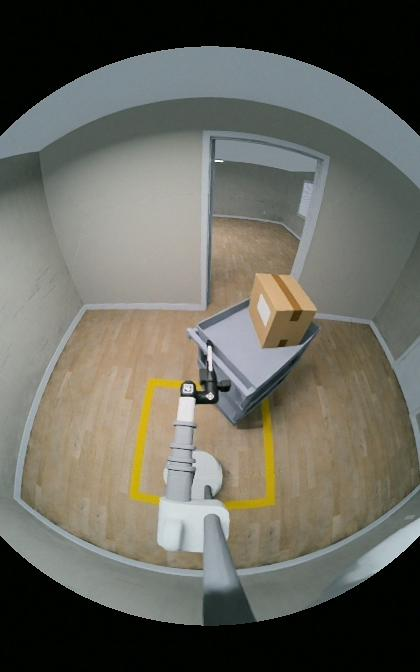

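Call:
move(r1={"base":{"translate_m":-0.35,"strafe_m":0.4},"joints":{"wrist_yaw_rad":-0.15},"speeds":{"wrist_yaw_rad":0.1},"pace":"slow","contact_limits":{"translate_m":0.3}}, blocking=false, cameras=[])

Call:
wait(seconds=8, cameras=["r1_head_left_camera","r1_head_right_camera"])

Scene clock: 1193.27 s.
move: r1 moving
r1.base_odometry: x=+1.243 y=+0.729 heading=+2.887
r1.turned_by_wheels: +0.000
r1.turned_by_imu: +0.000
r1.base_tilt: forward=-1.6 right=+1.3
r1.lidar_m: 0.61 1.91 1.89 1.82 1.30 0.94 0.88 0.94 1.32 2.86 2.70 0.43
r1.base_status: translate_m moving; strafe_m moving
r1.joint_positions: lift_m=+0.686 arm_m=+0.187 wrist_yaw_rad=+0.106 wrist_pitch_rad=+0.006 wrist_roll_rad=+1.569 gripper_m=-0.029
r1.joint_status: wrist_yaw_rad moving
r1.measured_speeds: translate_m=-0.032 strafe_m=+0.037 rotate_rad=-0.001 lift_m=+0.000 arm_m=+0.000 wrist_yaw_rad=-0.095 wrist_pitch_rad=+0.000 wrist_roll_rad=+0.000
r1.motor_effort: lift_m=+19(19) arm_m=-4(4) wheel_0=-10(13) wheel_1=+2(2) wheel_2=+4(4)
r1.servo_current: wrist_yaw_rad=59(65) wrist_pitch_rad=46(52) wrist_roll_rad=46(59) gripper_m=46(59)
r1.contact_limits: arm_m 0; translate_m 0.3
r1.hand_pose: x=+0.6539 y=-0.0565 z=+0.8624 quat_wxyz=(+0.707, +0.705, +0.040, +0.035) (m; r1's base frame)
r1.wrist_depth_mm: - 508 - - - - - / - - - - - - - / - - - - - - - / - - - - - 1430 1205 / - - - - - 1464 1229 / - - 175 - 268 336 336 / - 137 167 - 155 - 1255
r2: as last shown
r2.turned_by_imu: +0.000
r2.lidar_m: 0.67 0.73 4.55 4.93 1.70 1.05 0.91 0.92 0.98 0.89 0.88 0.96
r2.motor_effort: lift_m=+20(20) arm_m=-7(8) wheel_0=+0(1) wheel_1=-6(7) wheel_2=+12(12)
r2.servo_current: wrist_yaw_rad=65(85) wrist_pitch_rad=39(46) wrist_roll_rad=46(52) gripper_m=98(98)
r2.contact_limits: arm_m 0.1
r2.wrist_depth_mm: - - - 170 220 193 173 / - - - 167 226 193 174 / - - - 175 224 195 175 / - - - 169 224 200 - / - - - 171 225 197 178 / - - - 170 179 189 178 / - - 147 - 223 186 178
pictures: none
No camera images: "cameras" was empty.

Scene clock: 1199.33 s.
earlier move: r1 done
r1.base_odometry: x=+1.475 y=+0.266 heading=+2.886
r1.turned_by_wheels: -0.001
r1.turned_by_imu: -0.004
r1.base_tilt: forward=-1.6 right=+1.3
r1.lidar_m: 0.64 2.09 1.46 1.41 0.84 0.62 0.57 0.61 0.82 2.26 0.48 0.35
r1.base_status: done
r1.joint_positions: lift_m=+0.686 arm_m=+0.187 wrist_yaw_rad=-0.159 wrist_pitch_rad=+0.006 wrist_roll_rad=+1.569 gripper_m=-0.029
r1.joint_status: all done
r1.measured_speeds: all 0
r1.motor_effort: lift_m=+19(19) arm_m=-4(4) wheel_0=-9(17) wheel_1=+0(4) wheel_2=-4(6)
r1.servo_current: wrist_yaw_rad=72(78) wrist_pitch_rad=52(59) wrist_roll_rad=46(78) gripper_m=52(59)
r1.contact_limits: arm_m 0; translate_m 0.3
r1.hand_pose: x=+0.6288 y=-0.1319 z=+0.8624 quat_wxyz=(+0.705, +0.704, -0.054, -0.058) (m; r1's base frame)
r1.wrist_depth_mm: - - - - - - - / - - - - - - - / 1921 - - - - - - / 1863 - - - - - - / 1808 - - - - - 1060 / - - - - - 1430 1160 / - 137 - 115 - - 1229
r2.base_odometry: x=-1.979 y=-1.082 heading=-2.057
r2.turned_by_wheels: +0.000
r2.turned_by_imu: +0.001
r2.base_tilt: forward=-0.6 right=+0.0
r2.lidar_m: 0.66 0.69 4.59 4.92 1.73 1.05 0.92 0.92 1.00 0.86 0.90 0.97
r2.base_status: not commanded
r2.joint_positions: lift_m=+0.850 arm_m=+0.312 wrist_yaw_rad=+1.088 wrist_pitch_rad=+0.002 wrist_roll_rad=+0.000 gripper_m=-0.019
r2.joint_status: not commanded
r2.measured_speeds: all 0
r2.motor_effort: lift_m=+20(21) arm_m=-7(8) wheel_0=+1(1) wheel_1=-6(7) wheel_2=+11(12)
r2.servo_current: wrist_yaw_rad=65(85) wrist_pitch_rad=33(46) wrist_roll_rad=39(65) gripper_m=98(111)
r2.contact_limits: arm_m 0.1
r2.hand_pose: x=+0.6945 y=+0.2148 z=+1.0276 quat_wxyz=(+0.856, +0.000, +0.001, +0.517) (m; r2's base frame)
r2.wrist_depth_mm: - - - 171 220 193 173 / - - - 168 227 193 175 / - - - 174 224 195 176 / - - - 169 224 201 - / - - - 171 225 196 177 / - - - 171 179 189 178 / - - 147 - 223 186 178
wait: 6.07 of 8 s (r1 has come to rest)
pictures: r1_head_left_camera, r1_head_right_camera
Images, in order (width x height): r1_head_left_camera 420x672, r1_head_right_camera 420x672.

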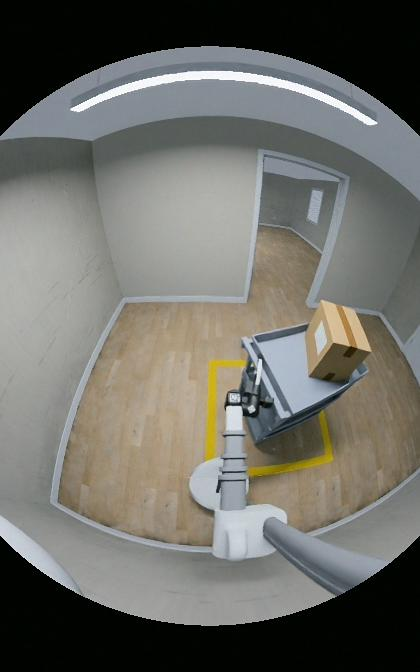

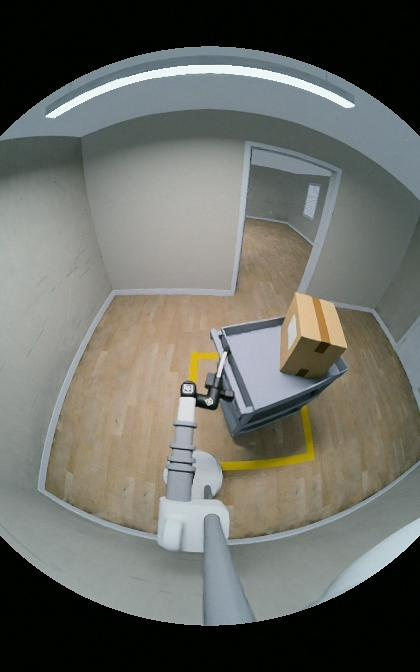

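Call:
move(r1={"base":{"translate_m":-0.28,"strafe_m":-0.25},"joints":{"wrist_yaw_rad":-0.3},"speeds":{"wrist_yaw_rad":0.1},"pace":"slow","contact_limits":{"translate_m":0.3}}, blocking=false, cameras=[])

Call:
wait(seconds=8, cameras=["r1_head_left_camera","r1_head_right_camera"])

Scene clock: 1209.33 s.
move: r1 moving
r1.base_odometry: x=+1.487 y=+0.271 heading=+2.887
r1.turned_by_wheels: +0.001
r1.turned_by_imu: +0.001
r1.base_tilt: forward=-1.5 right=+1.2
r1.lidar_m: 0.63 2.07 1.50 1.45 0.82 0.60 0.56 0.58 0.83 2.21 0.49 0.35
r1.base_status: translate_m moving; strafe_m moving
r1.joint_positions: lift_m=+0.686 arm_m=+0.187 wrist_yaw_rad=-0.191 wrist_pitch_rad=+0.006 wrist_roll_rad=+1.569 gripper_m=-0.029
r1.joint_status: wrist_yaw_rad moving
r1.measured_speeds: translate_m=-0.039 strafe_m=-0.034 rotate_rad=+0.002 lift_m=+0.000 arm_m=+0.000 wrist_yaw_rad=-0.094 wrist_pitch_rad=+0.000 wrist_roll_rad=+0.000
r1.motor_effort: lift_m=+19(19) arm_m=-4(4) wheel_0=+6(8) wheel_1=-8(9) wheel_2=+6(6)
r1.servo_current: wrist_yaw_rad=39(65) wrist_pitch_rad=46(52) wrist_roll_rad=52(59) gripper_m=52(59)
r1.contact_limits: arm_m 0; translate_m 0.3
r1.hand_pose: x=+0.6245 y=-0.1406 z=+0.8624 quat_wxyz=(+0.704, +0.703, -0.065, -0.070) (m; r1's base frame)
r1.wrist_depth_mm: - - - - - - - / - - - - - - - / 1863 - - - - - - / 1921 - - - - - - / 1808 - - - - - 1160 / - - - - - 1464 1160 / - 137 160 110 147 - 1255
r2: as last shown
r2.turned_by_imu: +0.000
r2.base_tilt: forward=-0.6 right=+0.1
r2.lidar_m: 0.69 0.70 4.60 4.93 1.76 1.04 0.92 0.91 0.99 0.87 0.88 0.99
r2.motor_effort: lift_m=+20(20) arm_m=-7(8) wheel_0=+1(1) wheel_1=-6(7) wheel_2=+12(12)
r2.servo_current: wrist_yaw_rad=59(78) wrist_pitch_rad=39(46) wrist_roll_rad=46(52) gripper_m=98(98)
r2.contact_limits: arm_m 0.1
r2.wrist_depth_mm: - - - 171 220 192 174 / - - - 168 226 193 174 / - - - 175 224 195 175 / - - - 169 224 200 - / - - - 171 226 196 178 / - - - 170 179 190 178 / - - 147 - 224 186 178
pictures: none
No camera images: "cameras" was empty.

Scene clock: 1213.83 s.
earlier move: r1 done
r1.base_odometry: x=+1.809 y=+0.437 heading=+2.887
r1.turned_by_wheels: +0.000
r1.turned_by_imu: -0.001
r1.base_tilt: forward=-1.6 right=+1.3
r1.lidar_m: 0.60 2.43 1.78 1.30 0.45 0.31 0.29 0.31 0.44 1.22 3.16 0.47
r1.base_status: done
r1.joint_positions: lift_m=+0.686 arm_m=+0.187 wrist_yaw_rad=-0.293 wrist_pitch_rad=+0.006 wrist_roll_rad=+1.569 gripper_m=-0.029
r1.joint_status: all done
r1.measured_speeds: all 0
r1.motor_effort: lift_m=+19(19) arm_m=-4(4) wheel_0=+4(15) wheel_1=-1(9) wheel_2=+3(11)
r1.servo_current: wrist_yaw_rad=33(221) wrist_pitch_rad=52(59) wrist_roll_rad=39(65) gripper_m=46(65)
r1.contact_limits: arm_m 0; translate_m 0.3
r1.hand_pose: x=+0.6088 y=-0.1669 z=+0.8624 quat_wxyz=(+0.700, +0.699, -0.101, -0.105) (m; r1's base frame)
r1.wrist_depth_mm: - 373 377 108 167 166 - / - 430 433 115 176 177 - / - 564 521 121 189 - - / - - - - 202 - - / - - - - 220 1618 - / - - - - 231 1576 1229 / - - 164 141 258 312 1118
r2.base_odometry: x=-1.979 y=-1.082 heading=-2.057
r2.turned_by_wheels: +0.000
r2.turned_by_imu: +0.001
r2.base_tilt: forward=-0.7 right=+0.1
r2.lidar_m: 0.69 0.71 4.60 4.91 1.73 1.08 0.90 0.92 1.02 0.87 0.89 1.00
r2.base_status: not commanded
r2.joint_positions: lift_m=+0.850 arm_m=+0.312 wrist_yaw_rad=+1.088 wrist_pitch_rad=+0.002 wrist_roll_rad=+0.000 gripper_m=-0.019
r2.joint_status: not commanded
r2.measured_speeds: all 0
r2.motor_effort: lift_m=+20(20) arm_m=-7(8) wheel_0=+1(1) wheel_1=-6(7) wheel_2=+11(12)
r2.servo_current: wrist_yaw_rad=72(85) wrist_pitch_rad=39(52) wrist_roll_rad=39(65) gripper_m=98(111)
r2.contact_limits: arm_m 0.1
r2.hand_pose: x=+0.6945 y=+0.2148 z=+1.0276 quat_wxyz=(+0.856, +0.000, +0.001, +0.517) (m; r2's base frame)
r2.wrist_depth_mm: - - - 171 221 192 174 / - - - 168 227 193 174 / - - - 174 224 194 175 / - - - 170 224 200 - / - - - 171 226 198 177 / - - - 171 179 189 178 / - - 147 - 223 186 178
wait: 4.50 of 8 s (r1 has come to rest)
pictures: r1_head_left_camera, r1_head_right_camera
Images, in order (width x height): r1_head_left_camera 420x672, r1_head_right_camera 420x672.

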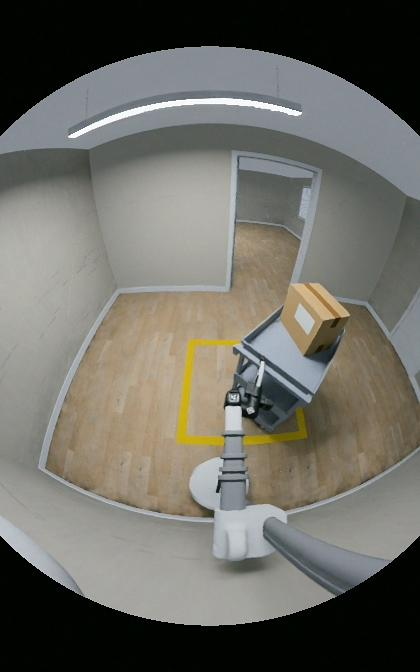

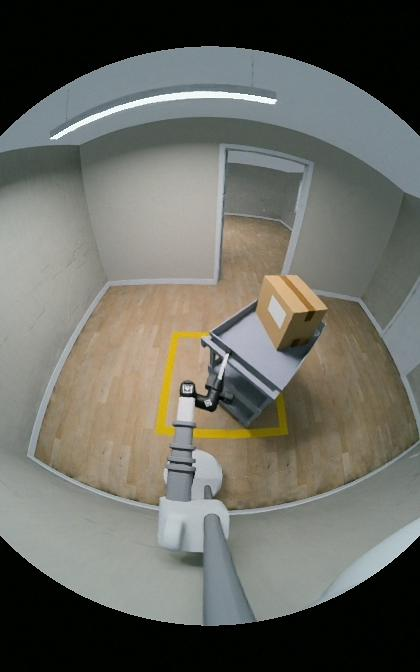

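Call:
move(r1={"base":{"strafe_m":0.45},"joints":{"wrist_yaw_rad":-0.5,"arm_m":0.02},"speeds":{"wrist_yaw_rad":0.1,"arm_m":0.04},"pace":"slow"}, blocking=false, cameras=[])

Call:
wait(seconds=8, cameras=["r1_head_left_camera","r1_head_right_camera"])

Scene clock: 1222.23 s.
move: r1 moving
r1.base_odometry: x=+1.805 y=+0.423 heading=+2.886
r1.turned_by_wheels: +0.000
r1.turned_by_imu: -0.001
r1.base_tilt: forward=-1.5 right=+1.3
r1.lidar_m: 0.57 2.44 1.75 1.33 0.46 0.32 0.28 0.30 0.45 1.22 0.49 0.48
r1.base_status: strafe_m moving
r1.joint_positions: lift_m=+0.686 arm_m=+0.169 wrist_yaw_rad=-0.341 wrist_pitch_rad=+0.006 wrist_roll_rad=+1.569 gripper_m=-0.029
r1.joint_status: arm_m moving; wrist_yaw_rad moving
r1.measured_speeds: translate_m=+0.000 strafe_m=+0.056 rotate_rad=+0.003 lift_m=+0.000 arm_m=-0.041 wrist_yaw_rad=-0.100 wrist_pitch_rad=+0.000 wrist_roll_rad=+0.000
r1.motor_effort: lift_m=+19(19) arm_m=-9(10) wheel_0=-11(12) wheel_1=+4(6) wheel_2=+2(3)
r1.servo_current: wrist_yaw_rad=39(91) wrist_pitch_rad=52(52) wrist_roll_rad=46(52) gripper_m=59(65)
r1.hand_pose: x=+0.5826 y=-0.1788 z=+0.8624 quat_wxyz=(+0.697, +0.697, -0.118, -0.122) (m; r1's base frame)
r1.wrist_depth_mm: - 392 392 - 181 - - / - 421 424 - 191 - - / - 504 492 - 201 - - / - - 574 - 211 - - / - - - - 224 1661 - / - - - 174 182 1708 1229 / - 142 163 144 179 1430 1229
r2: as last shown
r2.turned_by_imu: +0.000
r2.base_tilt: forward=-0.6 right=+0.0
r2.lidar_m: 0.67 0.72 4.59 4.92 1.73 1.04 0.91 0.92 0.99 0.87 0.88 0.97
r2.motor_effort: lift_m=+20(20) arm_m=-7(8) wheel_0=+1(1) wheel_1=-6(6) wheel_2=+12(12)
r2.servo_current: wrist_yaw_rad=72(85) wrist_pitch_rad=39(46) wrist_roll_rad=46(52) gripper_m=98(104)
r2.contact_limits: arm_m 0.1
r2.wrist_depth_mm: - - - 171 220 192 173 / - - - 168 227 193 175 / - - - 174 224 195 176 / - - - 169 224 200 - / - - - 171 225 197 177 / - - - 170 179 190 178 / - - 147 - 224 186 178
pictures: none
No camera images: "cameras" was empty.

Scene clock: 1227.40 s.
earlier move: r1 done
r1.base_odometry: x=+1.695 y=+0.002 heading=+2.886
r1.turned_by_wheels: +0.000
r1.turned_by_imu: +0.001
r1.base_tilt: forward=-1.6 right=+1.3
r1.lidar_m: 0.47 1.79 1.29 1.21 0.45 0.30 0.30 0.32 0.43 1.23 0.31 0.35
r1.base_status: done
r1.joint_positions: lift_m=+0.686 arm_m=+0.020 wrist_yaw_rad=-0.503 wrist_pitch_rad=+0.006 wrist_roll_rad=+1.569 gripper_m=-0.029
r1.joint_status: all done
r1.measured_speeds: all 0
r1.motor_effort: lift_m=+19(19) arm_m=+1(10) wheel_0=-4(18) wheel_1=+1(6) wheel_2=-4(5)
r1.servo_current: wrist_yaw_rad=59(91) wrist_pitch_rad=52(59) wrist_roll_rad=65(72) gripper_m=46(65)
r1.hand_pose: x=+0.4014 y=-0.2156 z=+0.8624 quat_wxyz=(+0.685, +0.685, -0.174, -0.178) (m; r1's base frame)
r1.wrist_depth_mm: - 382 382 103 159 160 - / - 445 449 110 171 172 - / - - 544 - 185 - - / - - - - 202 1537 - / - - - - 220 1661 - / - - - - 232 1661 1229 / - - 178 137 268 307 312
r2.base_odometry: x=-1.979 y=-1.082 heading=-2.057
r2.turned_by_wheels: +0.000
r2.turned_by_imu: +0.001
r2.base_tilt: forward=-0.6 right=+0.1
r2.lidar_m: 0.68 0.73 4.59 4.93 1.70 1.07 0.92 0.94 1.00 0.86 0.87 0.96
r2.base_status: not commanded
r2.joint_positions: lift_m=+0.850 arm_m=+0.312 wrist_yaw_rad=+1.088 wrist_pitch_rad=+0.002 wrist_roll_rad=+0.000 gripper_m=-0.019
r2.joint_status: not commanded
r2.measured_speeds: all 0
r2.motor_effort: lift_m=+20(20) arm_m=-8(8) wheel_0=+1(1) wheel_1=-6(7) wheel_2=+11(12)
r2.servo_current: wrist_yaw_rad=85(85) wrist_pitch_rad=46(46) wrist_roll_rad=46(59) gripper_m=98(104)
r2.contact_limits: arm_m 0.1
r2.hand_pose: x=+0.6945 y=+0.2148 z=+1.0276 quat_wxyz=(+0.856, +0.000, +0.001, +0.517) (m; r2's base frame)
r2.wrist_depth_mm: - - - 170 220 192 173 / - - - 167 227 193 174 / - - - 174 224 195 175 / - - - 170 224 200 - / - - - 171 226 197 177 / - - - 170 179 189 178 / - - 147 - 224 186 179
wait: 5.17 of 8 s (r1 has come to rest)
pictures: r1_head_left_camera, r1_head_right_camera
Images, in order (width x height): r1_head_left_camera 420x672, r1_head_right_camera 420x672.

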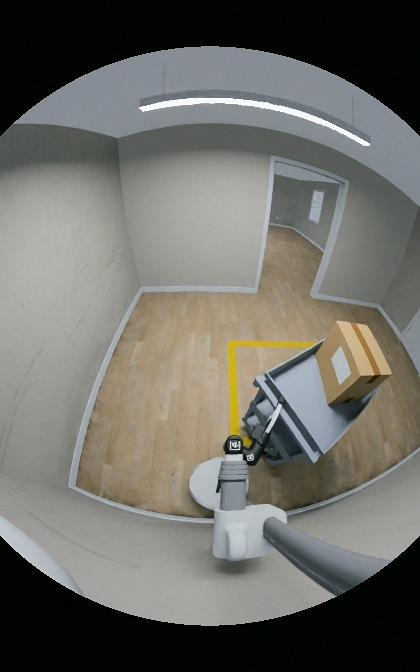

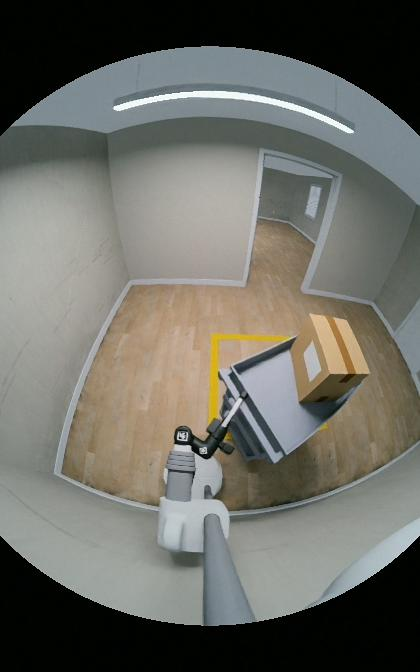

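Call:
move(r1={"base":{"strafe_m":-0.32},"joints":{"wrist_yaw_rad":-0.3,"arm_m":0.05},"speeds":{"wrist_yaw_rad":0.1,"arm_m":0.03},"pace":"slow"}, blocking=false, cameras=[])

Call:
wait(seconds=8, cameras=["r1_head_left_camera","r1_head_right_camera"])

Scene clock: 1237.87 s.
move: r1 moving
r1.base_odometry: x=+1.699 y=+0.015 heading=+2.886
r1.turned_by_wheels: +0.000
r1.turned_by_imu: +0.000
r1.base_tilt: forward=-1.6 right=+1.2
r1.lidar_m: 0.48 1.84 1.32 1.25 0.45 0.31 0.29 0.32 0.43 1.22 0.28 0.33
r1.base_status: strafe_m moving
r1.joint_positions: lift_m=+0.686 arm_m=+0.034 wrist_yaw_rad=-0.464 wrist_pitch_rad=+0.006 wrist_roll_rad=+1.569 gripper_m=-0.029
r1.joint_status: arm_m moving; wrist_yaw_rad moving
r1.measured_speeds: translate_m=+0.000 strafe_m=-0.055 rotate_rad=+0.001 lift_m=+0.000 arm_m=+0.030 wrist_yaw_rad=+0.111 wrist_pitch_rad=+0.000 wrist_roll_rad=+0.000
r1.motor_effort: lift_m=+19(19) arm_m=+8(9) wheel_0=+7(9) wheel_1=-7(7) wheel_2=-5(5)
r1.servo_current: wrist_yaw_rad=72(85) wrist_pitch_rad=52(52) wrist_roll_rad=52(59) gripper_m=59(59)
r1.hand_pose: x=+0.4233 y=-0.2072 z=+0.8624 quat_wxyz=(+0.688, +0.688, -0.160, -0.165) (m; r1's base frame)
r1.wrist_depth_mm: - 382 387 - 150 151 - / - 455 462 102 163 164 - / - - 569 110 179 180 - / - - - 121 197 1499 - / - - - - 218 1618 1255 / - - - - 233 1618 1308 / - - 178 136 274 314 315
r2: as last shown
r2.turned_by_imu: +0.000
r2.lidar_m: 0.71 0.72 4.55 4.93 1.72 1.06 0.91 0.91 1.02 0.87 0.90 0.97
r2.motor_effort: lift_m=+20(20) arm_m=-7(8) wheel_0=+1(1) wheel_1=-6(7) wheel_2=+11(12)
r2.servo_current: wrist_yaw_rad=78(85) wrist_pitch_rad=39(46) wrist_roll_rad=33(59) gripper_m=98(98)
r2.contact_limits: arm_m 0.1
r2.wrist_depth_mm: - - - 171 220 193 173 / - - - 167 225 193 174 / - - - 174 223 195 176 / - - - 169 224 200 - / - - - 170 226 198 178 / - - - 171 179 190 178 / - - 147 - 223 186 178
pictures: none
No camera images: "cameras" was empty.

Scene clock: 1241.73 s.
earlier move: r1 done
r1.base_odometry: x=+1.776 y=+0.311 heading=+2.887
r1.turned_by_wheels: +0.000
r1.turned_by_imu: +0.000
r1.base_tilt: forward=-1.6 right=+1.3
r1.lidar_m: 0.49 2.27 1.62 1.30 0.46 0.31 0.30 0.31 0.46 1.20 0.36 0.35
r1.base_status: done
r1.joint_positions: lift_m=+0.686 arm_m=+0.050 wrist_yaw_rad=-0.296 wrist_pitch_rad=+0.006 wrist_roll_rad=+1.569 gripper_m=-0.029
r1.joint_status: all done
r1.measured_speeds: all 0
r1.motor_effort: lift_m=+19(19) arm_m=+4(9) wheel_0=+6(14) wheel_1=-2(8) wheel_2=+2(5)
r1.servo_current: wrist_yaw_rad=52(85) wrist_pitch_rad=52(59) wrist_roll_rad=65(65) gripper_m=46(65)
r1.hand_pose: x=+0.4711 y=-0.1678 z=+0.8624 quat_wxyz=(+0.700, +0.699, -0.102, -0.107) (m; r1's base frame)
r1.wrist_depth_mm: - 379 384 - 150 150 - / - 455 459 102 163 163 - / - - 569 109 177 178 - / - - - 119 195 1537 - / - - - - 216 1661 1281 / - - - - 232 1661 1308 / - - 178 156 176 314 314
r2.base_odometry: x=-1.979 y=-1.082 heading=-2.057
r2.turned_by_wheels: +0.000
r2.turned_by_imu: +0.001
r2.base_tilt: forward=-0.6 right=+0.0
r2.lidar_m: 0.68 0.72 4.58 4.90 1.73 1.04 0.91 0.92 1.02 0.88 0.88 0.95
r2.base_status: not commanded
r2.joint_positions: lift_m=+0.850 arm_m=+0.312 wrist_yaw_rad=+1.088 wrist_pitch_rad=+0.002 wrist_roll_rad=+0.000 gripper_m=-0.019
r2.joint_status: not commanded
r2.measured_speeds: all 0
r2.motor_effort: lift_m=+20(20) arm_m=-7(8) wheel_0=+0(1) wheel_1=-6(7) wheel_2=+12(12)
r2.servo_current: wrist_yaw_rad=65(85) wrist_pitch_rad=46(46) wrist_roll_rad=52(65) gripper_m=98(104)
r2.contact_limits: arm_m 0.1
r2.hand_pose: x=+0.6945 y=+0.2148 z=+1.0276 quat_wxyz=(+0.856, +0.000, +0.001, +0.517) (m; r2's base frame)
r2.wrist_depth_mm: - - - 171 220 192 173 / - - - 168 226 193 174 / - - - 174 224 195 175 / - - - 169 224 200 - / - - - 170 225 196 177 / - - - 171 179 189 178 / - - 147 - 223 186 178
wait: 3.87 of 8 s (r1 has come to rest)
pictures: r1_head_left_camera, r1_head_right_camera
Images, in order (width x height): r1_head_left_camera 420x672, r1_head_right_camera 420x672.

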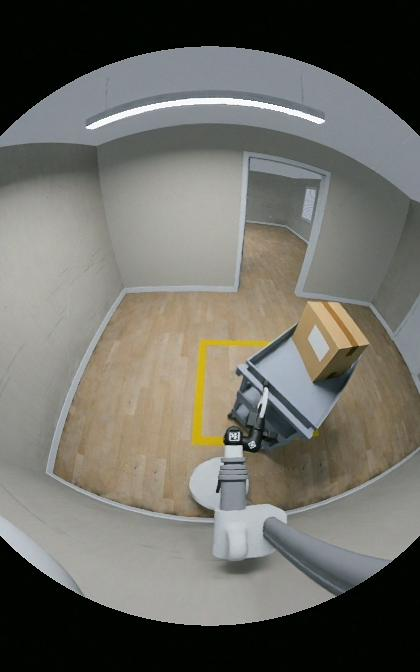

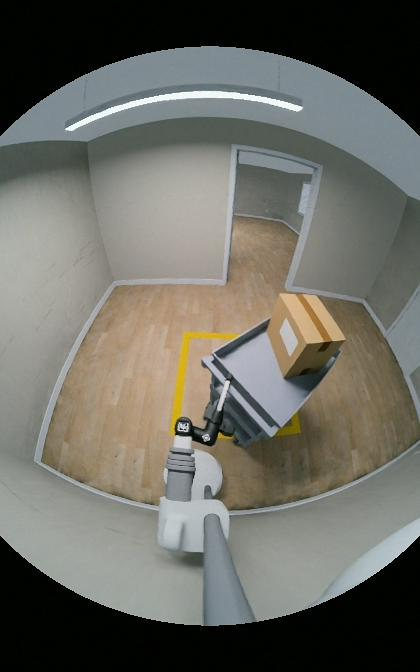

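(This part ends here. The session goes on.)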